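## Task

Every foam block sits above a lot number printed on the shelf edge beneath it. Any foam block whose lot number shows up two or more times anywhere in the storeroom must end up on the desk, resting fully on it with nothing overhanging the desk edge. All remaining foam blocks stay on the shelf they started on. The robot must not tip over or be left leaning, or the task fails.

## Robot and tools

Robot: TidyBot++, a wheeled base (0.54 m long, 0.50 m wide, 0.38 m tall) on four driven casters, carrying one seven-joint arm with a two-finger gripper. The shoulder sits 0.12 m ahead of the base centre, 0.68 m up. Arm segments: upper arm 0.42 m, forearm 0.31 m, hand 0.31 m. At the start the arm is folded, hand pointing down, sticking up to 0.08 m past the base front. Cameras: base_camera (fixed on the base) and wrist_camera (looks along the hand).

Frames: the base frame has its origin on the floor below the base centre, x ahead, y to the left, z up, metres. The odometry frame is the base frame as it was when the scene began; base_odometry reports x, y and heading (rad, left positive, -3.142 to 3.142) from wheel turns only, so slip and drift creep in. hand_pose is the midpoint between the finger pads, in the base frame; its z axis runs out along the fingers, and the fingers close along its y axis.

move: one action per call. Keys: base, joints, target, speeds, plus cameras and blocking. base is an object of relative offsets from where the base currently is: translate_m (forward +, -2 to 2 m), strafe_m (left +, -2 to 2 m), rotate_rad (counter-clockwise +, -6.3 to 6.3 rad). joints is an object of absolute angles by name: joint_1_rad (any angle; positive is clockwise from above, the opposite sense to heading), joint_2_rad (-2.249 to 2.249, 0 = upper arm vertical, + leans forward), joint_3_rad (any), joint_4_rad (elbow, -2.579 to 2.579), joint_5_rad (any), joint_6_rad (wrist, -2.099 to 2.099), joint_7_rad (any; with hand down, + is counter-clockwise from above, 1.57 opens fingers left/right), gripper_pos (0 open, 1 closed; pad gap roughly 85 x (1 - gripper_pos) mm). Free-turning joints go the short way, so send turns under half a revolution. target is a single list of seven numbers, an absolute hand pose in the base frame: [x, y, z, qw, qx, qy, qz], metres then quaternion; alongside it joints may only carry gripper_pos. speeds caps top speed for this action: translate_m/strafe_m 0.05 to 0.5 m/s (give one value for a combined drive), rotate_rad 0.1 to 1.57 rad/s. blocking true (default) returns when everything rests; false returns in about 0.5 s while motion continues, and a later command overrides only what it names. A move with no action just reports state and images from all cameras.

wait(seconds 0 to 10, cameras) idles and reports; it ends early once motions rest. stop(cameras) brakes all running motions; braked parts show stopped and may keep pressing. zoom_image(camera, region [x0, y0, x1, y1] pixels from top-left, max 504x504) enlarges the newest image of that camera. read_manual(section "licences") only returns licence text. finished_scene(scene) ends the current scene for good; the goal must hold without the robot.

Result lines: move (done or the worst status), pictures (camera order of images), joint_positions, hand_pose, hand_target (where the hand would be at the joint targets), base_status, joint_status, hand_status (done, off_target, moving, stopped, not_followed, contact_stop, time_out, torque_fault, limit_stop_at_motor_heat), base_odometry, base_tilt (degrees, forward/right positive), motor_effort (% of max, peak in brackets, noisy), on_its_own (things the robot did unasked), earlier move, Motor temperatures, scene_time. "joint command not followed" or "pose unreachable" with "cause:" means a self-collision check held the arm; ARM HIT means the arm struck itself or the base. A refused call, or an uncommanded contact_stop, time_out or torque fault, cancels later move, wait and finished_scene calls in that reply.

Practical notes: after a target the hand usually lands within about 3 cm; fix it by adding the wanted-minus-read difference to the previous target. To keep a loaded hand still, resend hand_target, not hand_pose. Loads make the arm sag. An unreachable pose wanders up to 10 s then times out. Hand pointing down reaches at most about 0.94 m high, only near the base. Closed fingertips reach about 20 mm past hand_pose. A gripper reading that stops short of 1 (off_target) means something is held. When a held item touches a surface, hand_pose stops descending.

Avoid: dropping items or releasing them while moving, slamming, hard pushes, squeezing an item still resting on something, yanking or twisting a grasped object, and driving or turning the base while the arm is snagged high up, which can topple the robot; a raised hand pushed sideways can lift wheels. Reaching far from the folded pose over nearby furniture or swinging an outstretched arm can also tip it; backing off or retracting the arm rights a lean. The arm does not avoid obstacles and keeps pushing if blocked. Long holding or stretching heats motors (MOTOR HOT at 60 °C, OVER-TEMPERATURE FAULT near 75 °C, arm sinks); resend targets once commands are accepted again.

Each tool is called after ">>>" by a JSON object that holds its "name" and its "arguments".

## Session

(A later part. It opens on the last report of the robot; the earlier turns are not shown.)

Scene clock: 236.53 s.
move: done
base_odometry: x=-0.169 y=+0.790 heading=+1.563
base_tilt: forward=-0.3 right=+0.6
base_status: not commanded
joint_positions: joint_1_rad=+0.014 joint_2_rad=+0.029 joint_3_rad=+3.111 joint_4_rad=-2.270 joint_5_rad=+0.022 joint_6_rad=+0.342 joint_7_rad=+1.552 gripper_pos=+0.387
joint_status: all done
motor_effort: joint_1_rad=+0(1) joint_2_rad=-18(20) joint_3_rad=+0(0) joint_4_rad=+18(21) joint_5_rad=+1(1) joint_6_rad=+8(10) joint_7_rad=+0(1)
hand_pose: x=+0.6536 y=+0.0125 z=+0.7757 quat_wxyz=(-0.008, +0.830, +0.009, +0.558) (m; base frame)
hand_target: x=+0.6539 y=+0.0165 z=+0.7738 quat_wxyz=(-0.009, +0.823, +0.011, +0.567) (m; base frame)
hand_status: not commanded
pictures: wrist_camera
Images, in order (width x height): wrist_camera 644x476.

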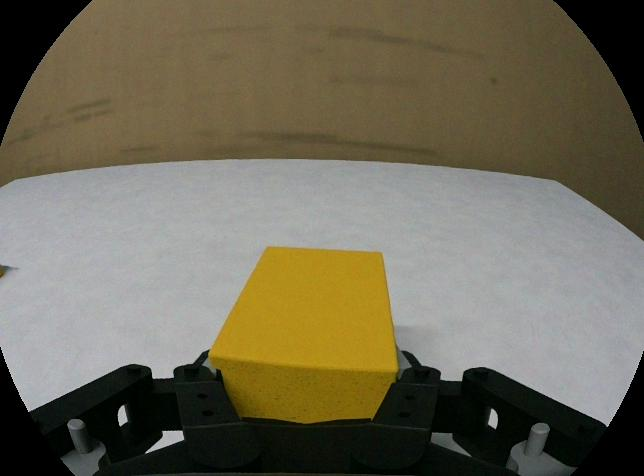

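>>> {"name": "move", "arguments": {"joints": {"joint_2_rad":0.062,"joint_4_rad":-2.302,"joint_6_rad":0.43}}}

>>> {"name": "move", "arguments": {"joints": {"joint_2_rad":0.085,"joint_4_rad":-2.318,"joint_6_rad":0.46}, "cameras": ["wrist_camera"]}}

Scene clock: 237.27 s.
move: done
base_odometry: x=-0.169 y=+0.790 heading=+1.563
base_tilt: forward=-0.3 right=+0.6
base_status: not commanded
joint_positions: joint_1_rad=+0.014 joint_2_rad=+0.042 joint_3_rad=+3.111 joint_4_rad=-2.275 joint_5_rad=+0.022 joint_6_rad=+0.377 joint_7_rad=+1.552 gripper_pos=+0.387
joint_status: all done
motor_effort: joint_1_rad=-1(1) joint_2_rad=-19(20) joint_3_rad=+0(0) joint_4_rad=+18(19) joint_5_rad=+1(1) joint_6_rad=+8(10) joint_7_rad=+0(0)
hand_pose: x=+0.6572 y=+0.0127 z=+0.7762 quat_wxyz=(-0.008, +0.825, +0.009, +0.565) (m; base frame)
hand_target: x=+0.6560 y=+0.0165 z=+0.7672 quat_wxyz=(-0.009, +0.823, +0.011, +0.568) (m; base frame)
hand_status: not commanded

Scene clock: 237.93 s.
move: done
base_odometry: x=-0.169 y=+0.790 heading=+1.563
base_tilt: forward=-0.3 right=+0.6
base_status: not commanded
joint_positions: joint_1_rad=+0.014 joint_2_rad=+0.064 joint_3_rad=+3.111 joint_4_rad=-2.291 joint_5_rad=+0.022 joint_6_rad=+0.409 joint_7_rad=+1.552 gripper_pos=+0.387
joint_status: all done
motor_effort: joint_1_rad=-1(1) joint_2_rad=-19(20) joint_3_rad=+0(0) joint_4_rad=+17(19) joint_5_rad=+1(1) joint_6_rad=+8(9) joint_7_rad=+0(1)
hand_pose: x=+0.6575 y=+0.0129 z=+0.7654 quat_wxyz=(-0.009, +0.827, +0.009, +0.563) (m; base frame)
hand_target: x=+0.6558 y=+0.0165 z=+0.7554 quat_wxyz=(-0.009, +0.826, +0.011, +0.564) (m; base frame)
hand_status: not commanded
pictures: wrist_camera
Images, in order (width x height): wrist_camera 644x476.

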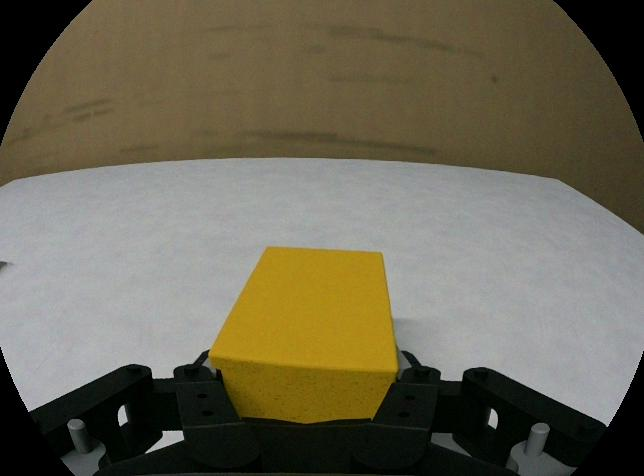

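>>> {"name": "move", "arguments": {"joints": {"joint_2_rad":0.105,"joint_4_rad":-2.334,"joint_6_rad":0.49}}}

>>> {"name": "move", "arguments": {"joints": {"joint_2_rad":0.125,"joint_4_rad":-2.35,"joint_6_rad":0.52}, "cameras": ["wrist_camera"]}}

Scene clock: 240.53 s.
move: done
base_odometry: x=-0.169 y=+0.790 heading=+1.563
base_tilt: forward=-0.3 right=+0.6
base_status: not commanded
joint_positions: joint_1_rad=+0.014 joint_2_rad=+0.084 joint_3_rad=+3.111 joint_4_rad=-2.308 joint_5_rad=+0.022 joint_6_rad=+0.440 joint_7_rad=+1.552 gripper_pos=+0.387
joint_status: all done
motor_effort: joint_1_rad=+0(1) joint_2_rad=-20(20) joint_3_rad=+0(0) joint_4_rad=+17(18) joint_5_rad=+1(1) joint_6_rad=+9(9) joint_7_rad=+0(0)
hand_pose: x=+0.6570 y=+0.0130 z=+0.7556 quat_wxyz=(-0.009, +0.828, +0.009, +0.561) (m; base frame)
hand_target: x=+0.6550 y=+0.0164 z=+0.7455 quat_wxyz=(-0.009, +0.827, +0.011, +0.562) (m; base frame)
hand_status: not commanded

Scene clock: 241.17 s.
move: done
base_odometry: x=-0.169 y=+0.790 heading=+1.563
base_tilt: forward=-0.3 right=+0.6
base_status: not commanded
joint_positions: joint_1_rad=+0.014 joint_2_rad=+0.099 joint_3_rad=+3.111 joint_4_rad=-2.322 joint_5_rad=+0.022 joint_6_rad=+0.475 joint_7_rad=+1.552 gripper_pos=+0.387
joint_status: all done
motor_effort: joint_1_rad=-1(1) joint_2_rad=-19(20) joint_3_rad=+0(0) joint_4_rad=+15(17) joint_5_rad=+1(1) joint_6_rad=+8(10) joint_7_rad=-1(1)
hand_pose: x=+0.6571 y=+0.0132 z=+0.7502 quat_wxyz=(-0.010, +0.827, +0.009, +0.563) (m; base frame)
hand_target: x=+0.6539 y=+0.0164 z=+0.7356 quat_wxyz=(-0.010, +0.829, +0.010, +0.559) (m; base frame)
hand_status: not commanded
pictures: wrist_camera
Images, in order (width x height): wrist_camera 644x476.

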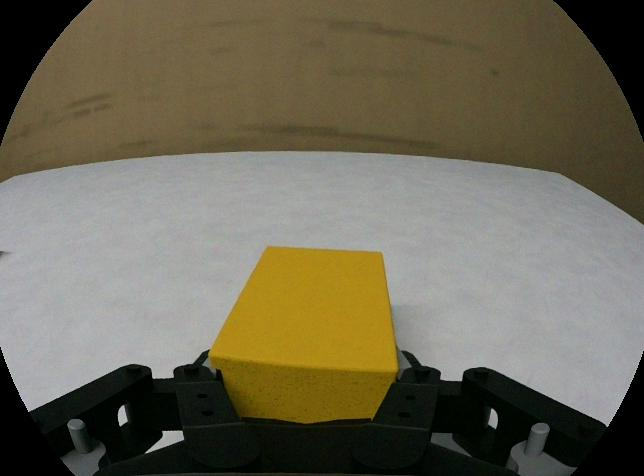

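>>> {"name": "move", "arguments": {"joints": {"joint_2_rad":0.135,"joint_4_rad":-2.358,"joint_6_rad":0.52}}}

>>> {"name": "move", "arguments": {"joints": {"gripper_pos":0.25}}}

>>> {"name": "move", "arguments": {"joints": {"gripper_pos":0}}}

>>> {"name": "move", "arguments": {"base": {"translate_m":-0.6}, "joints": {"joint_2_rad":0.06}, "cameras": ["wrist_camera"]}}

Scene clock: 241.87 s.
move: done
base_odometry: x=-0.169 y=+0.790 heading=+1.563
base_tilt: forward=-0.3 right=+0.6
base_status: not commanded
joint_positions: joint_1_rad=+0.014 joint_2_rad=+0.101 joint_3_rad=+3.111 joint_4_rad=-2.324 joint_5_rad=+0.022 joint_6_rad=+0.481 joint_7_rad=+1.552 gripper_pos=+0.387
joint_status: all done
motor_effort: joint_1_rad=-1(1) joint_2_rad=-17(19) joint_3_rad=+0(0) joint_4_rad=+15(17) joint_5_rad=+1(1) joint_6_rad=+7(8) joint_7_rad=+0(1)
hand_pose: x=+0.6571 y=+0.0132 z=+0.7496 quat_wxyz=(-0.010, +0.826, +0.009, +0.563) (m; base frame)
hand_target: x=+0.6514 y=+0.0163 z=+0.7265 quat_wxyz=(-0.010, +0.834, +0.010, +0.552) (m; base frame)
hand_status: not commanded

Scene clock: 242.73 s.
move: done
base_odometry: x=-0.169 y=+0.790 heading=+1.563
base_tilt: forward=-0.3 right=+0.6
base_status: not commanded
joint_positions: joint_1_rad=+0.014 joint_2_rad=+0.111 joint_3_rad=+3.111 joint_4_rad=-2.330 joint_5_rad=+0.022 joint_6_rad=+0.481 joint_7_rad=+1.552 gripper_pos=+0.250
joint_status: all done
motor_effort: joint_1_rad=+0(1) joint_2_rad=-18(20) joint_3_rad=+0(0) joint_4_rad=+15(17) joint_5_rad=+1(1) joint_6_rad=+8(8) joint_7_rad=-1(1)
hand_pose: x=+0.6558 y=+0.0132 z=+0.7414 quat_wxyz=(-0.010, +0.830, +0.009, +0.557) (m; base frame)
hand_target: x=+0.6514 y=+0.0163 z=+0.7265 quat_wxyz=(-0.010, +0.834, +0.010, +0.552) (m; base frame)
hand_status: not commanded

Scene clock: 243.40 s.
move: done
base_odometry: x=-0.169 y=+0.790 heading=+1.563
base_tilt: forward=-0.3 right=+0.6
base_status: not commanded
joint_positions: joint_1_rad=+0.014 joint_2_rad=+0.112 joint_3_rad=+3.111 joint_4_rad=-2.330 joint_5_rad=+0.022 joint_6_rad=+0.481 joint_7_rad=+1.552 gripper_pos=+0.000
joint_status: all done
motor_effort: joint_1_rad=+0(1) joint_2_rad=-19(21) joint_3_rad=+0(0) joint_4_rad=+16(17) joint_5_rad=+1(1) joint_6_rad=+8(9) joint_7_rad=+0(0)
hand_pose: x=+0.6557 y=+0.0132 z=+0.7409 quat_wxyz=(-0.010, +0.831, +0.009, +0.556) (m; base frame)
hand_target: x=+0.6514 y=+0.0163 z=+0.7265 quat_wxyz=(-0.010, +0.834, +0.010, +0.552) (m; base frame)
hand_status: not commanded

Scene clock: 246.17 s.
move: done
base_odometry: x=-0.174 y=+0.190 heading=+1.563
base_tilt: forward=-0.3 right=+0.6
base_status: done
joint_positions: joint_1_rad=+0.013 joint_2_rad=+0.056 joint_3_rad=+3.111 joint_4_rad=-2.338 joint_5_rad=+0.022 joint_6_rad=+0.481 joint_7_rad=+1.552 gripper_pos=+0.000
joint_status: all done
motor_effort: joint_1_rad=-1(3) joint_2_rad=-18(22) joint_3_rad=+0(2) joint_4_rad=+17(19) joint_5_rad=+1(1) joint_6_rad=+8(9) joint_7_rad=+0(1)
hand_pose: x=+0.6489 y=+0.0139 z=+0.7672 quat_wxyz=(-0.010, +0.817, +0.010, +0.577) (m; base frame)
hand_target: x=+0.6466 y=+0.0163 z=+0.7662 quat_wxyz=(-0.009, +0.813, +0.011, +0.582) (m; base frame)
hand_status: not commanded
pictures: wrist_camera
Images, in order (width x height): wrist_camera 644x476.

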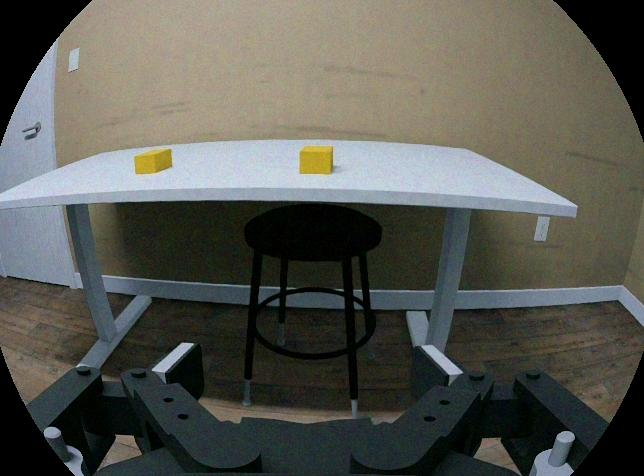

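>>> {"name": "move", "arguments": {"base": {"strafe_m":1.1}, "joints": {"joint_1_rad":0,"joint_2_rad":-0.386,"joint_4_rad":-1.548,"joint_6_rad":-0.93}}}

>>> {"name": "move", "arguments": {"base": {"rotate_rad":1.575}, "cameras": ["all"]}}

Scene clock: 250.00 s.
move: done
base_odometry: x=-1.274 y=+0.198 heading=+1.563
base_tilt: forward=-0.4 right=+0.6
base_status: done
joint_positions: joint_1_rad=+0.012 joint_2_rad=-0.381 joint_3_rad=+3.111 joint_4_rad=-1.560 joint_5_rad=+0.022 joint_6_rad=-0.881 joint_7_rad=+1.552 gripper_pos=+0.000
joint_status: all done
motor_effort: joint_1_rad=+0(3) joint_2_rad=-6(20) joint_3_rad=+1(3) joint_4_rad=+21(22) joint_5_rad=+1(2) joint_6_rad=+8(9) joint_7_rad=+0(1)
hand_pose: x=+0.5274 y=+0.0068 z=+1.0460 quat_wxyz=(+0.007, +0.857, +0.003, +0.515) (m; base frame)
hand_target: x=+0.5185 y=+0.0158 z=+1.0414 quat_wxyz=(-0.002, +0.865, +0.014, +0.501) (m; base frame)
hand_status: not commanded

Scene clock: 254.77 s.
move: time_out
base_odometry: x=-1.269 y=+0.200 heading=+1.684
base_tilt: forward=-0.3 right=+0.6
base_status: rotate_rad time_out (by the wheels' count: +0.121 of +1.575)
joint_positions: joint_1_rad=+0.005 joint_2_rad=-0.384 joint_3_rad=+3.110 joint_4_rad=-1.559 joint_5_rad=+0.022 joint_6_rad=-0.883 joint_7_rad=+1.552 gripper_pos=+0.000
joint_status: not commanded
motor_effort: joint_1_rad=+0(3) joint_2_rad=-6(12) joint_3_rad=+1(8) joint_4_rad=+20(22) joint_5_rad=+1(4) joint_6_rad=+7(9) joint_7_rad=+0(1)
hand_pose: x=+0.5259 y=+0.0101 z=+1.0474 quat_wxyz=(+0.005, +0.857, +0.007, +0.516) (m; base frame)
hand_target: x=+0.5185 y=+0.0158 z=+1.0414 quat_wxyz=(-0.002, +0.865, +0.014, +0.501) (m; base frame)
hand_status: not commanded
pictures: base_camera, wrist_camera
Images, in order (width x height): base_camera 644x364, wrist_camera 644x476.

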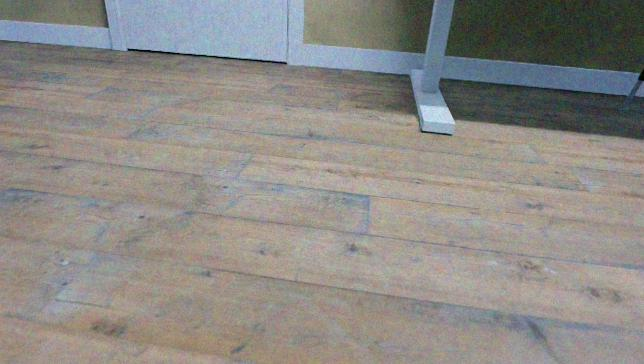

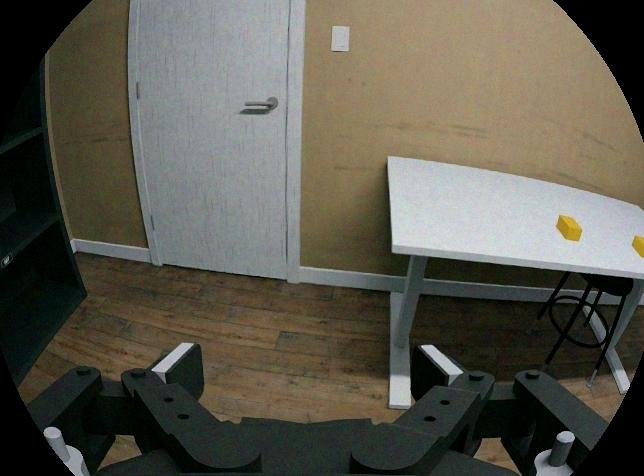

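>>> {"name": "move", "arguments": {"base": {"translate_m":0.25}}}

>>> {"name": "move", "arguments": {"base": {"rotate_rad":1.45}, "cameras": ["all"]}}

Scene clock: 256.70 s.
move: done
base_odometry: x=-1.297 y=+0.448 heading=+1.686
base_tilt: forward=-0.3 right=+0.6
base_status: done
joint_positions: joint_1_rad=+0.005 joint_2_rad=-0.382 joint_3_rad=+3.110 joint_4_rad=-1.559 joint_5_rad=+0.022 joint_6_rad=-0.884 joint_7_rad=+1.552 gripper_pos=+0.000
joint_status: not commanded
motor_effort: joint_1_rad=+0(1) joint_2_rad=-6(10) joint_3_rad=+1(1) joint_4_rad=+21(22) joint_5_rad=+1(1) joint_6_rad=+8(9) joint_7_rad=+0(1)
hand_pose: x=+0.5268 y=+0.0101 z=+1.0461 quat_wxyz=(+0.005, +0.858, +0.007, +0.514) (m; base frame)
hand_target: x=+0.5185 y=+0.0158 z=+1.0414 quat_wxyz=(-0.002, +0.865, +0.014, +0.501) (m; base frame)
hand_status: not commanded

Scene clock: 258.90 s.
move: done
base_odometry: x=-1.297 y=+0.448 heading=+3.135
base_tilt: forward=-0.3 right=+0.6
base_status: done
joint_positions: joint_1_rad=+0.005 joint_2_rad=-0.382 joint_3_rad=+3.110 joint_4_rad=-1.559 joint_5_rad=+0.022 joint_6_rad=-0.884 joint_7_rad=+1.552 gripper_pos=+0.000
joint_status: not commanded
motor_effort: joint_1_rad=-1(2) joint_2_rad=-6(9) joint_3_rad=+1(3) joint_4_rad=+20(22) joint_5_rad=+1(2) joint_6_rad=+8(8) joint_7_rad=+0(1)
hand_pose: x=+0.5267 y=+0.0103 z=+1.0461 quat_wxyz=(+0.005, +0.858, +0.007, +0.514) (m; base frame)
hand_target: x=+0.5185 y=+0.0158 z=+1.0414 quat_wxyz=(-0.002, +0.865, +0.014, +0.501) (m; base frame)
hand_status: not commanded
pictures: base_camera, wrist_camera
Images, in order (width x height): base_camera 644x364, wrist_camera 644x476.

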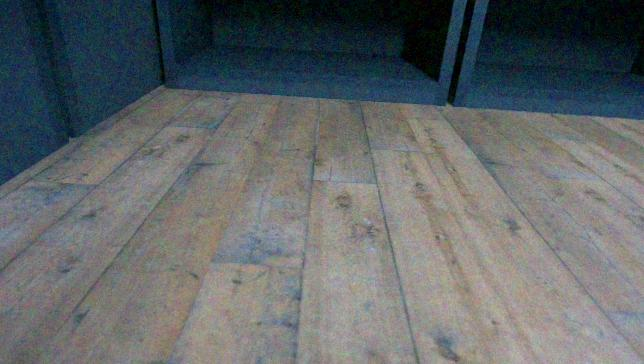

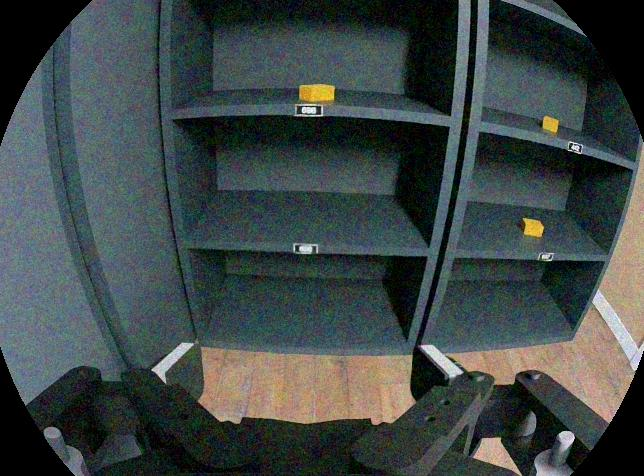

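>>> {"name": "move", "arguments": {"base": {"translate_m":0.83}, "cameras": ["all"]}}

Scene clock: 262.03 s.
move: done
base_odometry: x=-2.127 y=+0.454 heading=+3.135
base_tilt: forward=-0.3 right=+0.6
base_status: done
joint_positions: joint_1_rad=+0.005 joint_2_rad=-0.385 joint_3_rad=+3.110 joint_4_rad=-1.559 joint_5_rad=+0.022 joint_6_rad=-0.885 joint_7_rad=+1.552 gripper_pos=+0.000
joint_status: not commanded
motor_effort: joint_1_rad=-1(1) joint_2_rad=-7(10) joint_3_rad=+1(1) joint_4_rad=+21(22) joint_5_rad=+1(1) joint_6_rad=+8(9) joint_7_rad=+0(1)
hand_pose: x=+0.5254 y=+0.0103 z=+1.0473 quat_wxyz=(+0.005, +0.857, +0.007, +0.515) (m; base frame)
hand_target: x=+0.5185 y=+0.0158 z=+1.0414 quat_wxyz=(-0.002, +0.865, +0.014, +0.501) (m; base frame)
hand_status: not commanded
pictures: base_camera, wrist_camera
Images, in order (width x height): base_camera 644x364, wrist_camera 644x476.

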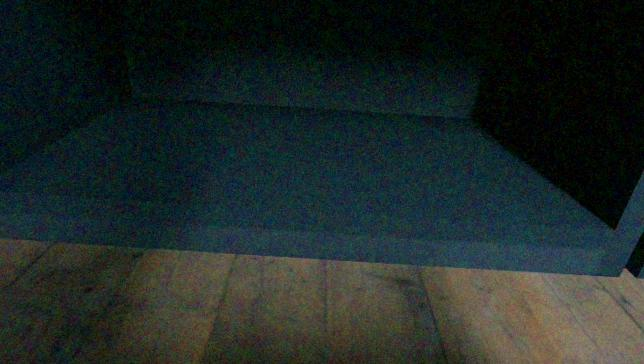

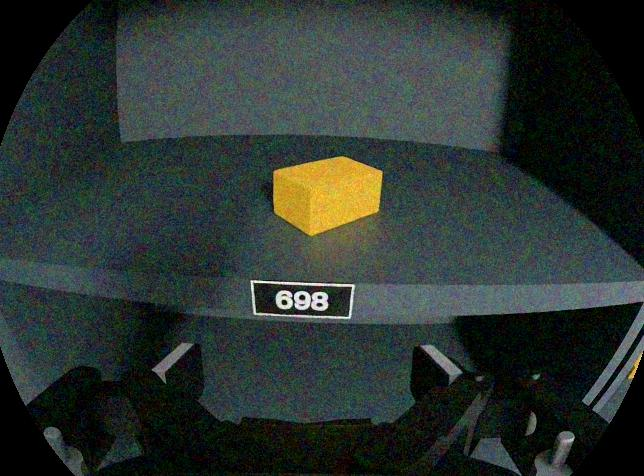

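>>> {"name": "move", "arguments": {"base": {"strafe_m":-0.057}, "joints": {"joint_1_rad":0,"joint_2_rad":-0.272,"joint_4_rad":-1.755,"joint_6_rad":-0.34,"gripper_pos":1}}}

>>> {"name": "move", "arguments": {"base": {"translate_m":0.19}, "speeds": {"translate_m":0.12}, "cameras": ["wrist_camera"]}}

>>> {"name": "move", "arguments": {"base": {"translate_m":-0.16}, "cameras": ["wrist_camera"]}}

Scene clock: 264.10 s.
move: done
base_odometry: x=-2.127 y=+0.511 heading=+3.136
base_tilt: forward=-0.3 right=+0.6
base_status: done
joint_positions: joint_1_rad=+0.005 joint_2_rad=-0.280 joint_3_rad=+3.113 joint_4_rad=-1.730 joint_5_rad=+0.022 joint_6_rad=-0.398 joint_7_rad=+1.552 gripper_pos=+0.999
joint_status: all done
motor_effort: joint_1_rad=-1(2) joint_2_rad=-11(14) joint_3_rad=+0(4) joint_4_rad=+22(24) joint_5_rad=+1(2) joint_6_rad=+9(9) joint_7_rad=+0(1)
hand_pose: x=+0.6139 y=+0.0126 z=+1.0388 quat_wxyz=(+0.000, +0.798, +0.009, +0.603) (m; base frame)
hand_target: x=+0.6200 y=+0.0179 z=+1.0368 quat_wxyz=(-0.006, +0.790, +0.013, +0.613) (m; base frame)
hand_status: not commanded

Scene clock: 266.30 s.
move: done
base_odometry: x=-2.317 y=+0.512 heading=+3.135
base_tilt: forward=-0.3 right=+0.6
base_status: done
joint_positions: joint_1_rad=+0.005 joint_2_rad=-0.278 joint_3_rad=+3.113 joint_4_rad=-1.730 joint_5_rad=+0.022 joint_6_rad=-0.395 joint_7_rad=+1.552 gripper_pos=+0.999
joint_status: not commanded
motor_effort: joint_1_rad=+0(1) joint_2_rad=-12(14) joint_3_rad=+1(1) joint_4_rad=+22(24) joint_5_rad=+1(1) joint_6_rad=+8(9) joint_7_rad=+0(1)
hand_pose: x=+0.6148 y=+0.0127 z=+1.0389 quat_wxyz=(+0.000, +0.797, +0.009, +0.603) (m; base frame)
hand_target: x=+0.6200 y=+0.0179 z=+1.0368 quat_wxyz=(-0.006, +0.790, +0.013, +0.613) (m; base frame)
hand_status: not commanded
pictures: wrist_camera
Images, in order (width x height): wrist_camera 644x476.

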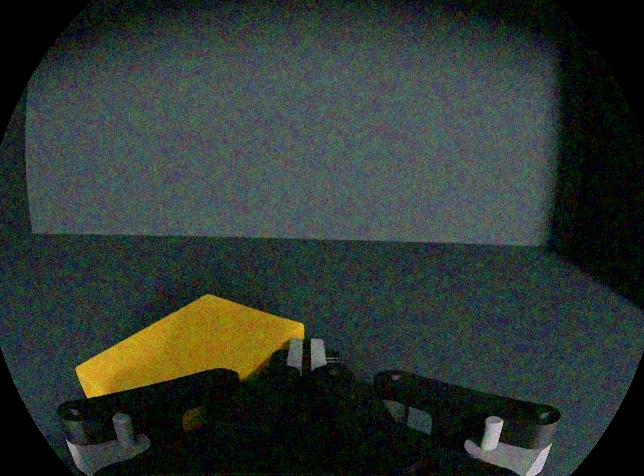

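Scene clock: 267.83 s.
move: done
base_odometry: x=-2.157 y=+0.511 heading=+3.135
base_tilt: forward=-0.3 right=+0.6
base_status: done
joint_positions: joint_1_rad=+0.004 joint_2_rad=-0.282 joint_3_rad=+3.113 joint_4_rad=-1.730 joint_5_rad=+0.022 joint_6_rad=-0.393 joint_7_rad=+1.552 gripper_pos=+0.999
joint_status: not commanded
motor_effort: joint_1_rad=+0(2) joint_2_rad=-11(14) joint_3_rad=+1(4) joint_4_rad=+22(24) joint_5_rad=+1(1) joint_6_rad=+8(9) joint_7_rad=+0(1)
hand_pose: x=+0.6136 y=+0.0131 z=+1.0413 quat_wxyz=(+0.000, +0.796, +0.010, +0.605) (m; base frame)
hand_target: x=+0.6200 y=+0.0179 z=+1.0368 quat_wxyz=(-0.006, +0.790, +0.013, +0.613) (m; base frame)
hand_status: not commanded
pictures: wrist_camera
Images, in order (width x height): wrist_camera 644x476.

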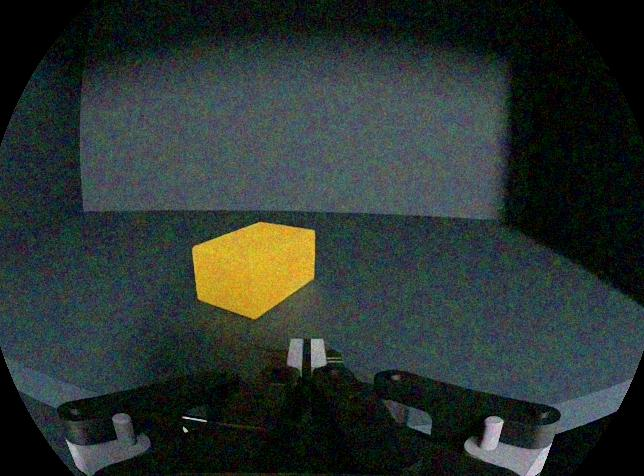

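>>> {"name": "move", "arguments": {"base": {"strafe_m":0.007}}}

>>> {"name": "move", "arguments": {"base": {"translate_m":0.19}, "speeds": {"translate_m":0.12}}}

>>> {"name": "move", "arguments": {"base": {"translate_m":-0.19}, "cameras": ["wrist_camera"]}}

Scene clock: 268.83 s.
move: done
base_odometry: x=-2.157 y=+0.505 heading=+3.135
base_tilt: forward=-0.3 right=+0.6
base_status: done
joint_positions: joint_1_rad=+0.004 joint_2_rad=-0.282 joint_3_rad=+3.113 joint_4_rad=-1.730 joint_5_rad=+0.022 joint_6_rad=-0.393 joint_7_rad=+1.552 gripper_pos=+0.999
joint_status: not commanded
motor_effort: joint_1_rad=-1(2) joint_2_rad=-12(12) joint_3_rad=+0(3) joint_4_rad=+23(23) joint_5_rad=+1(1) joint_6_rad=+8(9) joint_7_rad=+0(1)
hand_pose: x=+0.6136 y=+0.0133 z=+1.0413 quat_wxyz=(+0.000, +0.796, +0.010, +0.605) (m; base frame)
hand_target: x=+0.6200 y=+0.0179 z=+1.0368 quat_wxyz=(-0.006, +0.790, +0.013, +0.613) (m; base frame)
hand_status: not commanded

Scene clock: 271.03 s.
move: done
base_odometry: x=-2.347 y=+0.506 heading=+3.136
base_tilt: forward=-0.3 right=+0.6
base_status: done
joint_positions: joint_1_rad=+0.004 joint_2_rad=-0.279 joint_3_rad=+3.113 joint_4_rad=-1.730 joint_5_rad=+0.022 joint_6_rad=-0.392 joint_7_rad=+1.552 gripper_pos=+0.999
joint_status: not commanded
motor_effort: joint_1_rad=+0(1) joint_2_rad=-11(14) joint_3_rad=+1(2) joint_4_rad=+22(23) joint_5_rad=+1(1) joint_6_rad=+8(9) joint_7_rad=+0(1)
hand_pose: x=+0.6146 y=+0.0133 z=+1.0401 quat_wxyz=(+0.000, +0.796, +0.010, +0.605) (m; base frame)
hand_target: x=+0.6200 y=+0.0179 z=+1.0368 quat_wxyz=(-0.006, +0.790, +0.013, +0.613) (m; base frame)
hand_status: not commanded

Scene clock: 272.70 s.
move: done
base_odometry: x=-2.157 y=+0.504 heading=+3.137
base_tilt: forward=-0.4 right=+0.6
base_status: done
joint_positions: joint_1_rad=+0.004 joint_2_rad=-0.282 joint_3_rad=+3.113 joint_4_rad=-1.730 joint_5_rad=+0.022 joint_6_rad=-0.391 joint_7_rad=+1.552 gripper_pos=+0.999
joint_status: not commanded
motor_effort: joint_1_rad=-1(3) joint_2_rad=-11(15) joint_3_rad=+1(3) joint_4_rad=+22(24) joint_5_rad=+1(1) joint_6_rad=+9(9) joint_7_rad=+0(1)
hand_pose: x=+0.6135 y=+0.0132 z=+1.0419 quat_wxyz=(+0.000, +0.795, +0.010, +0.606) (m; base frame)
hand_target: x=+0.6200 y=+0.0179 z=+1.0368 quat_wxyz=(-0.006, +0.790, +0.013, +0.613) (m; base frame)
hand_status: not commanded
pictures: wrist_camera
Images, in order (width x height): wrist_camera 644x476.

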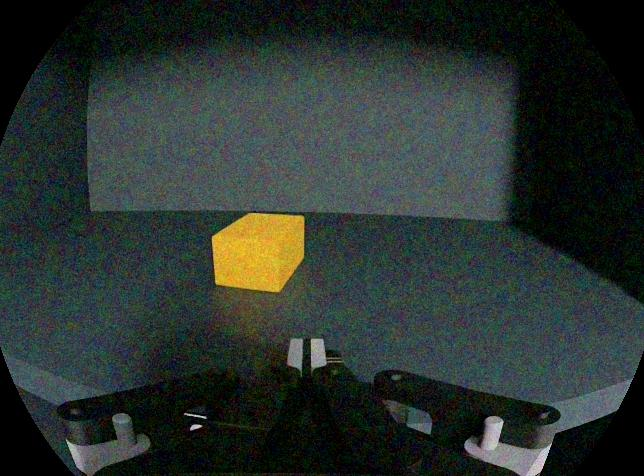

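>>> {"name": "move", "arguments": {"base": {"translate_m":-0.11,"strafe_m":0.26}, "joints": {"gripper_pos":0}}}

>>> {"name": "move", "arguments": {"joints": {"joint_1_rad":0.26,"joint_2_rad":0.03,"joint_4_rad":-1.45,"joint_6_rad":-0.454,"joint_7_rad":1.57}, "cameras": ["wrist_camera"]}}

Scene clock: 274.87 s.
move: done
base_odometry: x=-2.048 y=+0.244 heading=+3.138
base_tilt: forward=-0.3 right=+0.6
base_status: done
joint_positions: joint_1_rad=+0.004 joint_2_rad=-0.282 joint_3_rad=+3.111 joint_4_rad=-1.730 joint_5_rad=+0.022 joint_6_rad=-0.391 joint_7_rad=+1.552 gripper_pos=+0.000
joint_status: all done
motor_effort: joint_1_rad=+0(1) joint_2_rad=-12(13) joint_3_rad=+1(3) joint_4_rad=+23(23) joint_5_rad=+1(1) joint_6_rad=+9(9) joint_7_rad=+0(1)
hand_pose: x=+0.6136 y=+0.0144 z=+1.0419 quat_wxyz=(-0.001, +0.795, +0.011, +0.606) (m; base frame)
hand_target: x=+0.6200 y=+0.0179 z=+1.0368 quat_wxyz=(-0.006, +0.790, +0.013, +0.613) (m; base frame)
hand_status: not commanded

Scene clock: 276.27 s.
move: done
base_odometry: x=-2.048 y=+0.244 heading=+3.138
base_tilt: forward=-0.4 right=+0.6
base_status: not commanded
joint_positions: joint_1_rad=+0.245 joint_2_rad=+0.016 joint_3_rad=+3.111 joint_4_rad=-1.466 joint_5_rad=+0.022 joint_6_rad=-0.410 joint_7_rad=+1.552 gripper_pos=+0.000
joint_status: all done
motor_effort: joint_1_rad=+0(2) joint_2_rad=-22(25) joint_3_rad=+0(2) joint_4_rad=+22(24) joint_5_rad=+1(1) joint_6_rad=+9(10) joint_7_rad=-1(1)
hand_pose: x=+0.7197 y=-0.1321 z=+1.0320 quat_wxyz=(+0.066, +0.806, -0.089, +0.581) (m; base frame)
hand_target: x=+0.7191 y=-0.1403 z=+1.0203 quat_wxyz=(+0.065, +0.818, -0.096, +0.564) (m; base frame)
hand_status: not commanded
pictures: wrist_camera
Images, in order (width x height): wrist_camera 644x476.

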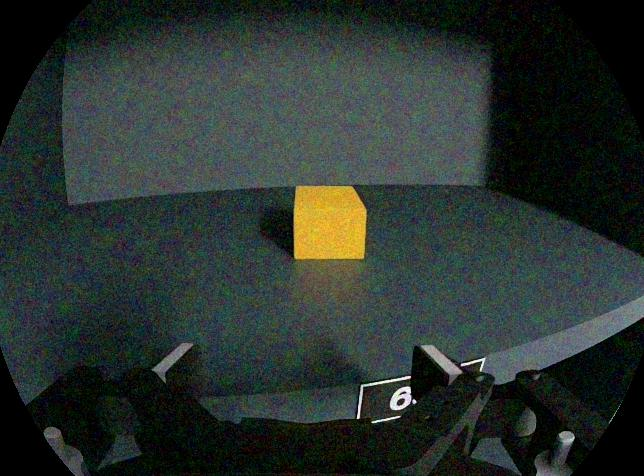

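>>> {"name": "move", "arguments": {"base": {"translate_m":0.12,"strafe_m":-0.047}, "joints": {"joint_2_rad":0.05}, "cameras": ["wrist_camera"]}}

Scene clock: 277.83 s.
move: done
base_odometry: x=-2.168 y=+0.291 heading=+3.138
base_tilt: forward=-0.3 right=+0.6
base_status: done
joint_positions: joint_1_rad=+0.245 joint_2_rad=+0.042 joint_3_rad=+3.111 joint_4_rad=-1.461 joint_5_rad=+0.022 joint_6_rad=-0.411 joint_7_rad=+1.552 gripper_pos=+0.000
joint_status: all done
motor_effort: joint_1_rad=+0(1) joint_2_rad=-22(27) joint_3_rad=+0(1) joint_4_rad=+22(23) joint_5_rad=+1(1) joint_6_rad=+8(9) joint_7_rad=-1(1)
hand_pose: x=+0.7283 y=-0.1346 z=+1.0190 quat_wxyz=(+0.065, +0.812, -0.090, +0.572) (m; base frame)
hand_target: x=+0.7256 y=-0.1420 z=+1.0079 quat_wxyz=(+0.064, +0.823, -0.096, +0.556) (m; base frame)
hand_status: not commanded
pictures: wrist_camera
Images, in order (width x height): wrist_camera 644x476.

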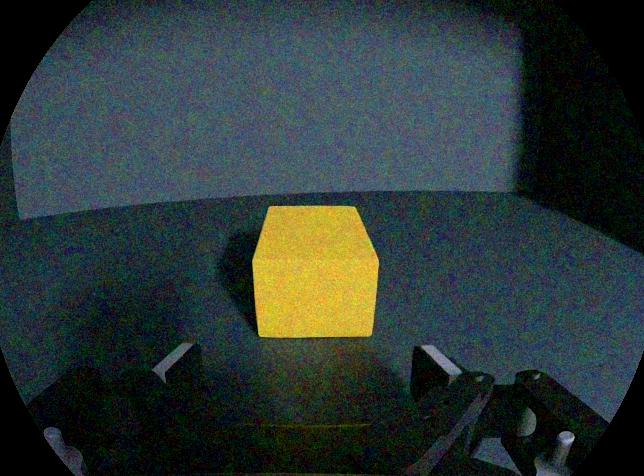

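>>> {"name": "move", "arguments": {"base": {"translate_m":0.075,"strafe_m":-0.022}, "speeds": {"translate_m":0.2}}}

>>> {"name": "move", "arguments": {"joints": {"gripper_pos":0.65}, "cameras": ["wrist_camera"]}}

>>> {"name": "move", "arguments": {"joints": {"joint_2_rad":-0.08}}}

>>> {"name": "move", "arguments": {"base": {"translate_m":-0.7}, "cameras": ["wrist_camera"]}}

Scene clock: 279.23 s.
move: done
base_odometry: x=-2.243 y=+0.314 heading=+3.138
base_tilt: forward=-0.3 right=+0.6
base_status: done
joint_positions: joint_1_rad=+0.245 joint_2_rad=+0.046 joint_3_rad=+3.111 joint_4_rad=-1.460 joint_5_rad=+0.022 joint_6_rad=-0.411 joint_7_rad=+1.552 gripper_pos=+0.000
joint_status: not commanded
motor_effort: joint_1_rad=+0(2) joint_2_rad=-22(27) joint_3_rad=+0(3) joint_4_rad=+23(23) joint_5_rad=+1(1) joint_6_rad=+8(9) joint_7_rad=-1(1)
hand_pose: x=+0.7295 y=-0.1351 z=+1.0167 quat_wxyz=(+0.065, +0.813, -0.090, +0.571) (m; base frame)
hand_target: x=+0.7256 y=-0.1420 z=+1.0079 quat_wxyz=(+0.064, +0.823, -0.096, +0.556) (m; base frame)
hand_status: not commanded

Scene clock: 280.13 s.
move: off_target
base_odometry: x=-2.243 y=+0.314 heading=+3.138
base_tilt: forward=-0.3 right=+0.6
base_status: not commanded
joint_positions: joint_1_rad=+0.245 joint_2_rad=+0.045 joint_3_rad=+3.111 joint_4_rad=-1.460 joint_5_rad=+0.022 joint_6_rad=-0.412 joint_7_rad=+1.552 gripper_pos=+0.388
joint_status: gripper_pos off_target (ended at +0.388, target +0.650)
motor_effort: joint_1_rad=+0(1) joint_2_rad=-23(24) joint_3_rad=+0(0) joint_4_rad=+22(23) joint_5_rad=+1(1) joint_6_rad=+8(9) joint_7_rad=+0(1)
hand_pose: x=+0.7295 y=-0.1351 z=+1.0172 quat_wxyz=(+0.065, +0.813, -0.090, +0.571) (m; base frame)
hand_target: x=+0.7256 y=-0.1420 z=+1.0079 quat_wxyz=(+0.064, +0.823, -0.096, +0.556) (m; base frame)
hand_status: not commanded
pictures: wrist_camera
Images, in order (width x height): wrist_camera 644x476.

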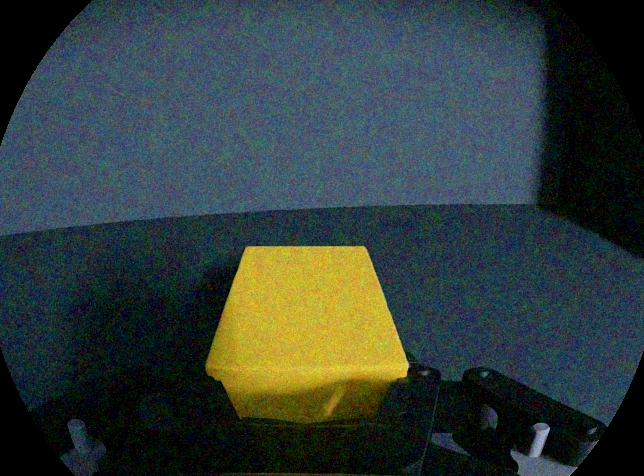

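Scene clock: 281.20 s.
move: done
base_odometry: x=-2.243 y=+0.314 heading=+3.138
base_tilt: forward=-0.3 right=+0.6
base_status: not commanded
joint_positions: joint_1_rad=+0.245 joint_2_rad=-0.089 joint_3_rad=+3.111 joint_4_rad=-1.455 joint_5_rad=+0.022 joint_6_rad=-0.412 joint_7_rad=+1.552 gripper_pos=+0.388
joint_status: all done
motor_effort: joint_1_rad=+0(1) joint_2_rad=-18(26) joint_3_rad=+0(1) joint_4_rad=+22(24) joint_5_rad=+1(1) joint_6_rad=+9(9) joint_7_rad=+0(1)
hand_pose: x=+0.6803 y=-0.1227 z=+1.1010 quat_wxyz=(+0.072, +0.772, -0.085, +0.626) (m; base frame)
hand_target: x=+0.6796 y=-0.1298 z=+1.0859 quat_wxyz=(+0.071, +0.785, -0.091, +0.608) (m; base frame)
hand_status: not commanded

Scene clock: 284.00 s.
move: done
base_odometry: x=-1.543 y=+0.311 heading=+3.138
base_tilt: forward=-0.3 right=+0.6
base_status: done
joint_positions: joint_1_rad=+0.247 joint_2_rad=-0.089 joint_3_rad=+3.111 joint_4_rad=-1.455 joint_5_rad=+0.022 joint_6_rad=-0.412 joint_7_rad=+1.552 gripper_pos=+0.388
joint_status: not commanded
motor_effort: joint_1_rad=+0(2) joint_2_rad=-18(22) joint_3_rad=+0(2) joint_4_rad=+23(23) joint_5_rad=+1(1) joint_6_rad=+10(10) joint_7_rad=+0(1)
hand_pose: x=+0.6802 y=-0.1234 z=+1.1007 quat_wxyz=(+0.073, +0.772, -0.085, +0.626) (m; base frame)
hand_target: x=+0.6796 y=-0.1298 z=+1.0859 quat_wxyz=(+0.071, +0.785, -0.091, +0.608) (m; base frame)
hand_status: not commanded
pictures: wrist_camera
Images, in order (width x height): wrist_camera 644x476.

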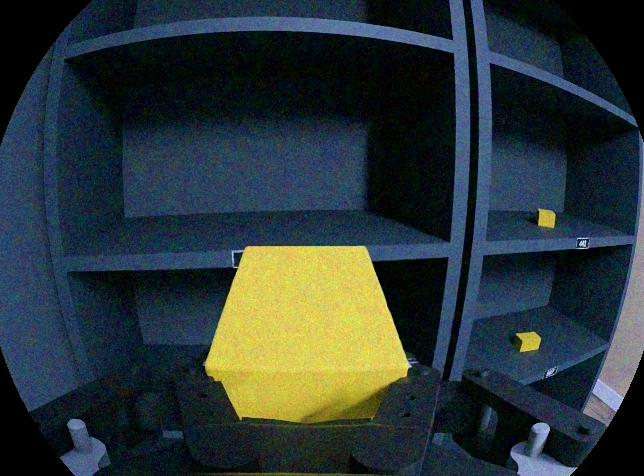

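>>> {"name": "move", "arguments": {"base": {"strafe_m":-0.2}, "joints": {"joint_1_rad":0,"joint_2_rad":-0.374,"joint_4_rad":-1.7,"joint_6_rad":-0.9}}}

>>> {"name": "move", "arguments": {"base": {"rotate_rad":-1.575}}}

>>> {"name": "move", "arguments": {"base": {"strafe_m":-1.55,"translate_m":-0.2}, "cameras": ["all"]}}

Scene clock: 286.03 s.
move: done
base_odometry: x=-1.542 y=+0.511 heading=+3.138
base_tilt: forward=-0.3 right=+0.6
base_status: done
joint_positions: joint_1_rad=+0.018 joint_2_rad=-0.369 joint_3_rad=+3.111 joint_4_rad=-1.669 joint_5_rad=+0.022 joint_6_rad=-0.850 joint_7_rad=+1.552 gripper_pos=+0.388
joint_status: all done
motor_effort: joint_1_rad=-1(2) joint_2_rad=-8(20) joint_3_rad=+1(4) joint_4_rad=+21(23) joint_5_rad=+1(2) joint_6_rad=+7(9) joint_7_rad=+0(1)
hand_pose: x=+0.5303 y=+0.0040 z=+0.9877 quat_wxyz=(+0.008, +0.880, +0.001, +0.476) (m; base frame)
hand_target: x=+0.5166 y=+0.0148 z=+0.9598 quat_wxyz=(-0.001, +0.897, +0.014, +0.442) (m; base frame)
hand_status: not commanded

Scene clock: 288.33 s.
move: done
base_odometry: x=-1.542 y=+0.511 heading=+1.563
base_tilt: forward=-0.3 right=+0.6
base_status: done
joint_positions: joint_1_rad=+0.014 joint_2_rad=-0.369 joint_3_rad=+3.114 joint_4_rad=-1.670 joint_5_rad=+0.022 joint_6_rad=-0.852 joint_7_rad=+1.552 gripper_pos=+0.388
joint_status: not commanded
motor_effort: joint_1_rad=+0(2) joint_2_rad=-7(10) joint_3_rad=+1(2) joint_4_rad=+21(22) joint_5_rad=+1(2) joint_6_rad=+7(8) joint_7_rad=+0(1)
hand_pose: x=+0.5298 y=+0.0043 z=+0.9871 quat_wxyz=(+0.008, +0.880, +0.002, +0.475) (m; base frame)
hand_target: x=+0.5166 y=+0.0148 z=+0.9598 quat_wxyz=(-0.001, +0.897, +0.014, +0.442) (m; base frame)
hand_status: not commanded

Scene clock: 292.83 s.
move: done
base_odometry: x=+0.007 y=+0.300 heading=+1.562
base_tilt: forward=-0.3 right=+0.6
base_status: done
joint_positions: joint_1_rad=+0.014 joint_2_rad=-0.369 joint_3_rad=+3.113 joint_4_rad=-1.670 joint_5_rad=+0.022 joint_6_rad=-0.853 joint_7_rad=+1.552 gripper_pos=+0.388
joint_status: not commanded
motor_effort: joint_1_rad=+0(1) joint_2_rad=-8(8) joint_3_rad=+1(3) joint_4_rad=+21(22) joint_5_rad=+1(2) joint_6_rad=+7(8) joint_7_rad=+0(1)
hand_pose: x=+0.5297 y=+0.0046 z=+0.9869 quat_wxyz=(+0.008, +0.880, +0.002, +0.474) (m; base frame)
hand_target: x=+0.5166 y=+0.0148 z=+0.9598 quat_wxyz=(-0.001, +0.897, +0.014, +0.442) (m; base frame)
hand_status: not commanded
pictures: base_camera, wrist_camera
Images, in order (width x height): base_camera 644x364, wrist_camera 644x476.

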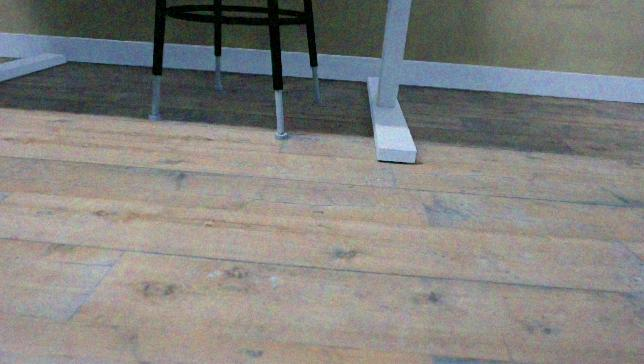

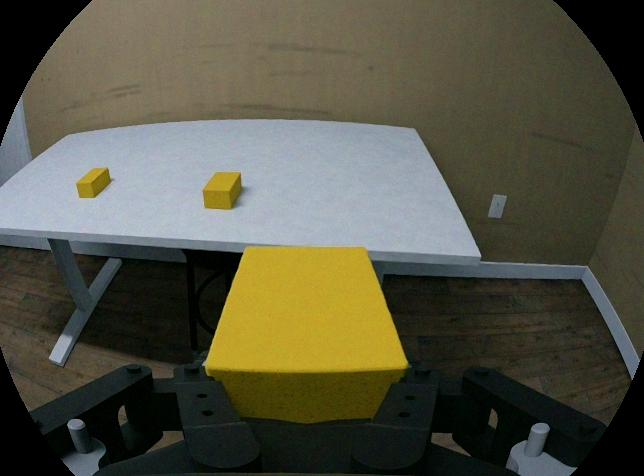

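>>> {"name": "move", "arguments": {"base": {"translate_m":0.53,"strafe_m":-0.03}}}

>>> {"name": "move", "arguments": {"joints": {"joint_2_rad":-0.051,"joint_4_rad":-2.183,"joint_6_rad":0.2}}}

>>> {"name": "move", "arguments": {"joints": {"joint_2_rad":0.085,"joint_4_rad":-2.318,"joint_6_rad":0.46}, "cameras": ["wrist_camera"]}}

>>> {"name": "move", "arguments": {"joints": {"joint_2_rad":0.105,"joint_4_rad":-2.334,"joint_6_rad":0.48}}}

>>> {"name": "move", "arguments": {"joints": {"joint_2_rad":0.128,"joint_4_rad":-2.352,"joint_6_rad":0.5}, "cameras": ["wrist_camera"]}}

Scene clock: 295.50 s.
move: done
base_odometry: x=+0.041 y=+0.830 heading=+1.561
base_tilt: forward=-0.3 right=+0.6
base_status: done
joint_positions: joint_1_rad=+0.014 joint_2_rad=-0.370 joint_3_rad=+3.113 joint_4_rad=-1.671 joint_5_rad=+0.022 joint_6_rad=-0.855 joint_7_rad=+1.552 gripper_pos=+0.388
joint_status: not commanded
motor_effort: joint_1_rad=+0(1) joint_2_rad=-7(11) joint_3_rad=+1(1) joint_4_rad=+21(22) joint_5_rad=+1(1) joint_6_rad=+8(9) joint_7_rad=+0(1)
hand_pose: x=+0.5291 y=+0.0046 z=+0.9856 quat_wxyz=(+0.008, +0.881, +0.002, +0.473) (m; base frame)
hand_target: x=+0.5166 y=+0.0148 z=+0.9598 quat_wxyz=(-0.001, +0.897, +0.014, +0.442) (m; base frame)
hand_status: not commanded

Scene clock: 297.63 s.
move: done
base_odometry: x=+0.041 y=+0.830 heading=+1.561
base_tilt: forward=-0.3 right=+0.6
base_status: not commanded
joint_positions: joint_1_rad=+0.014 joint_2_rad=-0.069 joint_3_rad=+3.113 joint_4_rad=-2.155 joint_5_rad=+0.022 joint_6_rad=+0.141 joint_7_rad=+1.552 gripper_pos=+0.388
joint_status: all done
motor_effort: joint_1_rad=-1(1) joint_2_rad=-16(19) joint_3_rad=+0(1) joint_4_rad=+20(23) joint_5_rad=+1(1) joint_6_rad=+8(9) joint_7_rad=+0(1)
hand_pose: x=+0.6529 y=+0.0104 z=+0.8328 quat_wxyz=(-0.004, +0.826, +0.008, +0.563) (m; base frame)
hand_target: x=+0.6543 y=+0.0169 z=+0.8247 quat_wxyz=(-0.008, +0.823, +0.012, +0.569) (m; base frame)
hand_status: not commanded

Scene clock: 299.00 s.
move: done
base_odometry: x=+0.041 y=+0.830 heading=+1.561
base_tilt: forward=-0.3 right=+0.6
base_status: not commanded
joint_positions: joint_1_rad=+0.014 joint_2_rad=+0.074 joint_3_rad=+3.113 joint_4_rad=-2.296 joint_5_rad=+0.022 joint_6_rad=+0.401 joint_7_rad=+1.552 gripper_pos=+0.388
joint_status: all done
motor_effort: joint_1_rad=+0(1) joint_2_rad=-18(22) joint_3_rad=+0(0) joint_4_rad=+17(20) joint_5_rad=+1(1) joint_6_rad=+8(9) joint_7_rad=-1(1)
hand_pose: x=+0.6558 y=+0.0117 z=+0.7553 quat_wxyz=(-0.008, +0.833, +0.008, +0.553) (m; base frame)
hand_target: x=+0.6558 y=+0.0165 z=+0.7555 quat_wxyz=(-0.009, +0.826, +0.011, +0.564) (m; base frame)
hand_status: not commanded
pictures: wrist_camera
Images, in order (width x height): wrist_camera 644x476.

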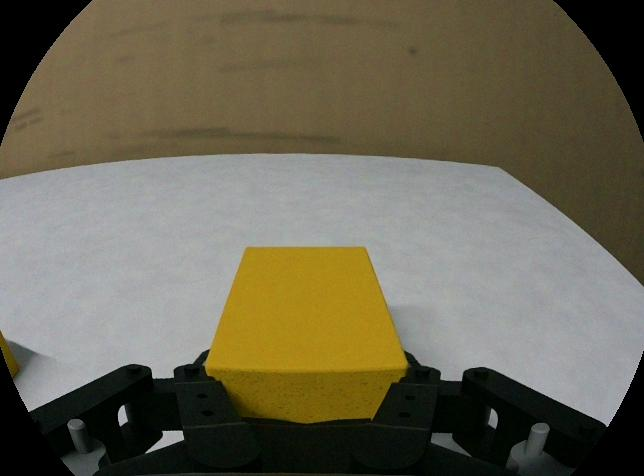

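Scene clock: 299.60 s.
move: done
base_odometry: x=+0.041 y=+0.830 heading=+1.561
base_tilt: forward=-0.3 right=+0.6
base_status: not commanded
joint_positions: joint_1_rad=+0.014 joint_2_rad=+0.086 joint_3_rad=+3.113 joint_4_rad=-2.309 joint_5_rad=+0.022 joint_6_rad=+0.426 joint_7_rad=+1.552 gripper_pos=+0.388
joint_status: all done
motor_effort: joint_1_rad=-1(1) joint_2_rad=-19(20) joint_3_rad=+0(0) joint_4_rad=+17(18) joint_5_rad=+1(1) joint_6_rad=+9(9) joint_7_rad=+0(0)
hand_pose: x=+0.6552 y=+0.0118 z=+0.7500 quat_wxyz=(-0.009, +0.833, +0.008, +0.554) (m; base frame)
hand_target: x=+0.6538 y=+0.0164 z=+0.7426 quat_wxyz=(-0.009, +0.830, +0.011, +0.557) (m; base frame)
hand_status: not commanded

Scene clock: 300.20 s.
move: done
base_odometry: x=+0.041 y=+0.830 heading=+1.561
base_tilt: forward=-0.3 right=+0.6
base_status: not commanded
joint_positions: joint_1_rad=+0.014 joint_2_rad=+0.096 joint_3_rad=+3.113 joint_4_rad=-2.321 joint_5_rad=+0.022 joint_6_rad=+0.457 joint_7_rad=+1.552 gripper_pos=+0.388
joint_status: all done
motor_effort: joint_1_rad=-1(1) joint_2_rad=-18(20) joint_3_rad=+0(0) joint_4_rad=+16(17) joint_5_rad=+1(1) joint_6_rad=+7(10) joint_7_rad=-1(1)
hand_pose: x=+0.6552 y=+0.0119 z=+0.7472 quat_wxyz=(-0.009, +0.830, +0.008, +0.557) (m; base frame)
hand_target: x=+0.6509 y=+0.0163 z=+0.7273 quat_wxyz=(-0.010, +0.836, +0.011, +0.549) (m; base frame)
hand_status: not commanded
pictures: wrist_camera
Images, in order (width x height): wrist_camera 644x476.

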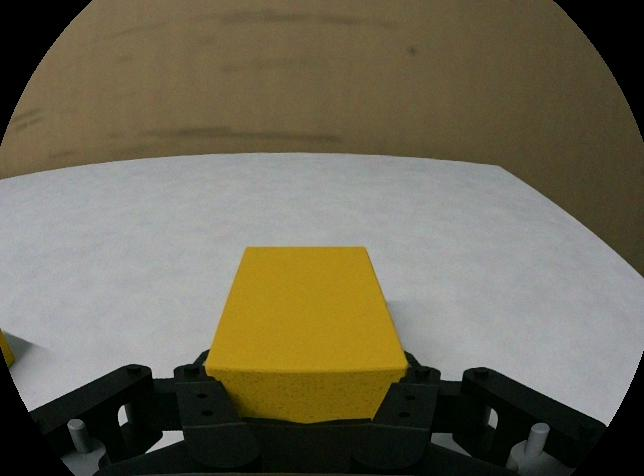

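Contact. Release and retreat.

>>> {"name": "move", "arguments": {"joints": {"gripper_pos":0.25}}}

>>> {"name": "move", "arguments": {"joints": {"gripper_pos":0}}}

>>> {"name": "move", "arguments": {"base": {"translate_m":-0.6}, "joints": {"joint_2_rad":0.06}, "cameras": ["wrist_camera"]}}

Scene clock: 301.17 s.
move: done
base_odometry: x=+0.041 y=+0.830 heading=+1.561
base_tilt: forward=-0.3 right=+0.6
base_status: not commanded
joint_positions: joint_1_rad=+0.014 joint_2_rad=+0.104 joint_3_rad=+3.113 joint_4_rad=-2.324 joint_5_rad=+0.022 joint_6_rad=+0.457 joint_7_rad=+1.552 gripper_pos=+0.250
joint_status: all done
motor_effort: joint_1_rad=+0(1) joint_2_rad=-19(20) joint_3_rad=+0(0) joint_4_rad=+16(17) joint_5_rad=+1(1) joint_6_rad=+8(9) joint_7_rad=+0(1)
hand_pose: x=+0.6546 y=+0.0119 z=+0.7415 quat_wxyz=(-0.009, +0.833, +0.008, +0.552) (m; base frame)
hand_target: x=+0.6509 y=+0.0163 z=+0.7273 quat_wxyz=(-0.010, +0.836, +0.011, +0.549) (m; base frame)
hand_status: not commanded

Scene clock: 301.83 s.
move: done
base_odometry: x=+0.041 y=+0.830 heading=+1.561
base_tilt: forward=-0.3 right=+0.6
base_status: not commanded
joint_positions: joint_1_rad=+0.014 joint_2_rad=+0.104 joint_3_rad=+3.113 joint_4_rad=-2.324 joint_5_rad=+0.022 joint_6_rad=+0.457 joint_7_rad=+1.552 gripper_pos=+0.000
joint_status: all done
motor_effort: joint_1_rad=+0(1) joint_2_rad=-20(20) joint_3_rad=+0(0) joint_4_rad=+16(17) joint_5_rad=+1(1) joint_6_rad=+8(9) joint_7_rad=+0(0)
hand_pose: x=+0.6546 y=+0.0119 z=+0.7412 quat_wxyz=(-0.009, +0.834, +0.008, +0.552) (m; base frame)
hand_target: x=+0.6509 y=+0.0163 z=+0.7273 quat_wxyz=(-0.010, +0.836, +0.011, +0.549) (m; base frame)
hand_status: not commanded

Scene clock: 304.50 s.
move: done
base_odometry: x=+0.036 y=+0.230 heading=+1.562
base_tilt: forward=-0.4 right=+0.6
base_status: done
joint_positions: joint_1_rad=+0.013 joint_2_rad=+0.059 joint_3_rad=+3.113 joint_4_rad=-2.328 joint_5_rad=+0.022 joint_6_rad=+0.457 joint_7_rad=+1.552 gripper_pos=+0.000
joint_status: all done
motor_effort: joint_1_rad=-1(2) joint_2_rad=-18(22) joint_3_rad=+0(1) joint_4_rad=+16(18) joint_5_rad=+1(1) joint_6_rad=+8(9) joint_7_rad=+0(1)
hand_pose: x=+0.6502 y=+0.0124 z=+0.7637 quat_wxyz=(-0.009, +0.822, +0.009, +0.570) (m; base frame)
hand_target: x=+0.6465 y=+0.0163 z=+0.7634 quat_wxyz=(-0.009, +0.817, +0.011, +0.577) (m; base frame)
hand_status: not commanded
pictures: wrist_camera
Images, in order (width x height): wrist_camera 644x476.

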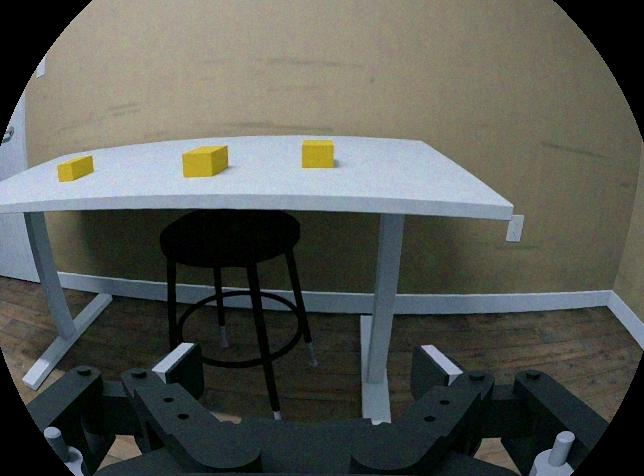

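>>> {"name": "finished_scene", "arguments": {"scene": 2}}

The scene is finished: the task was done.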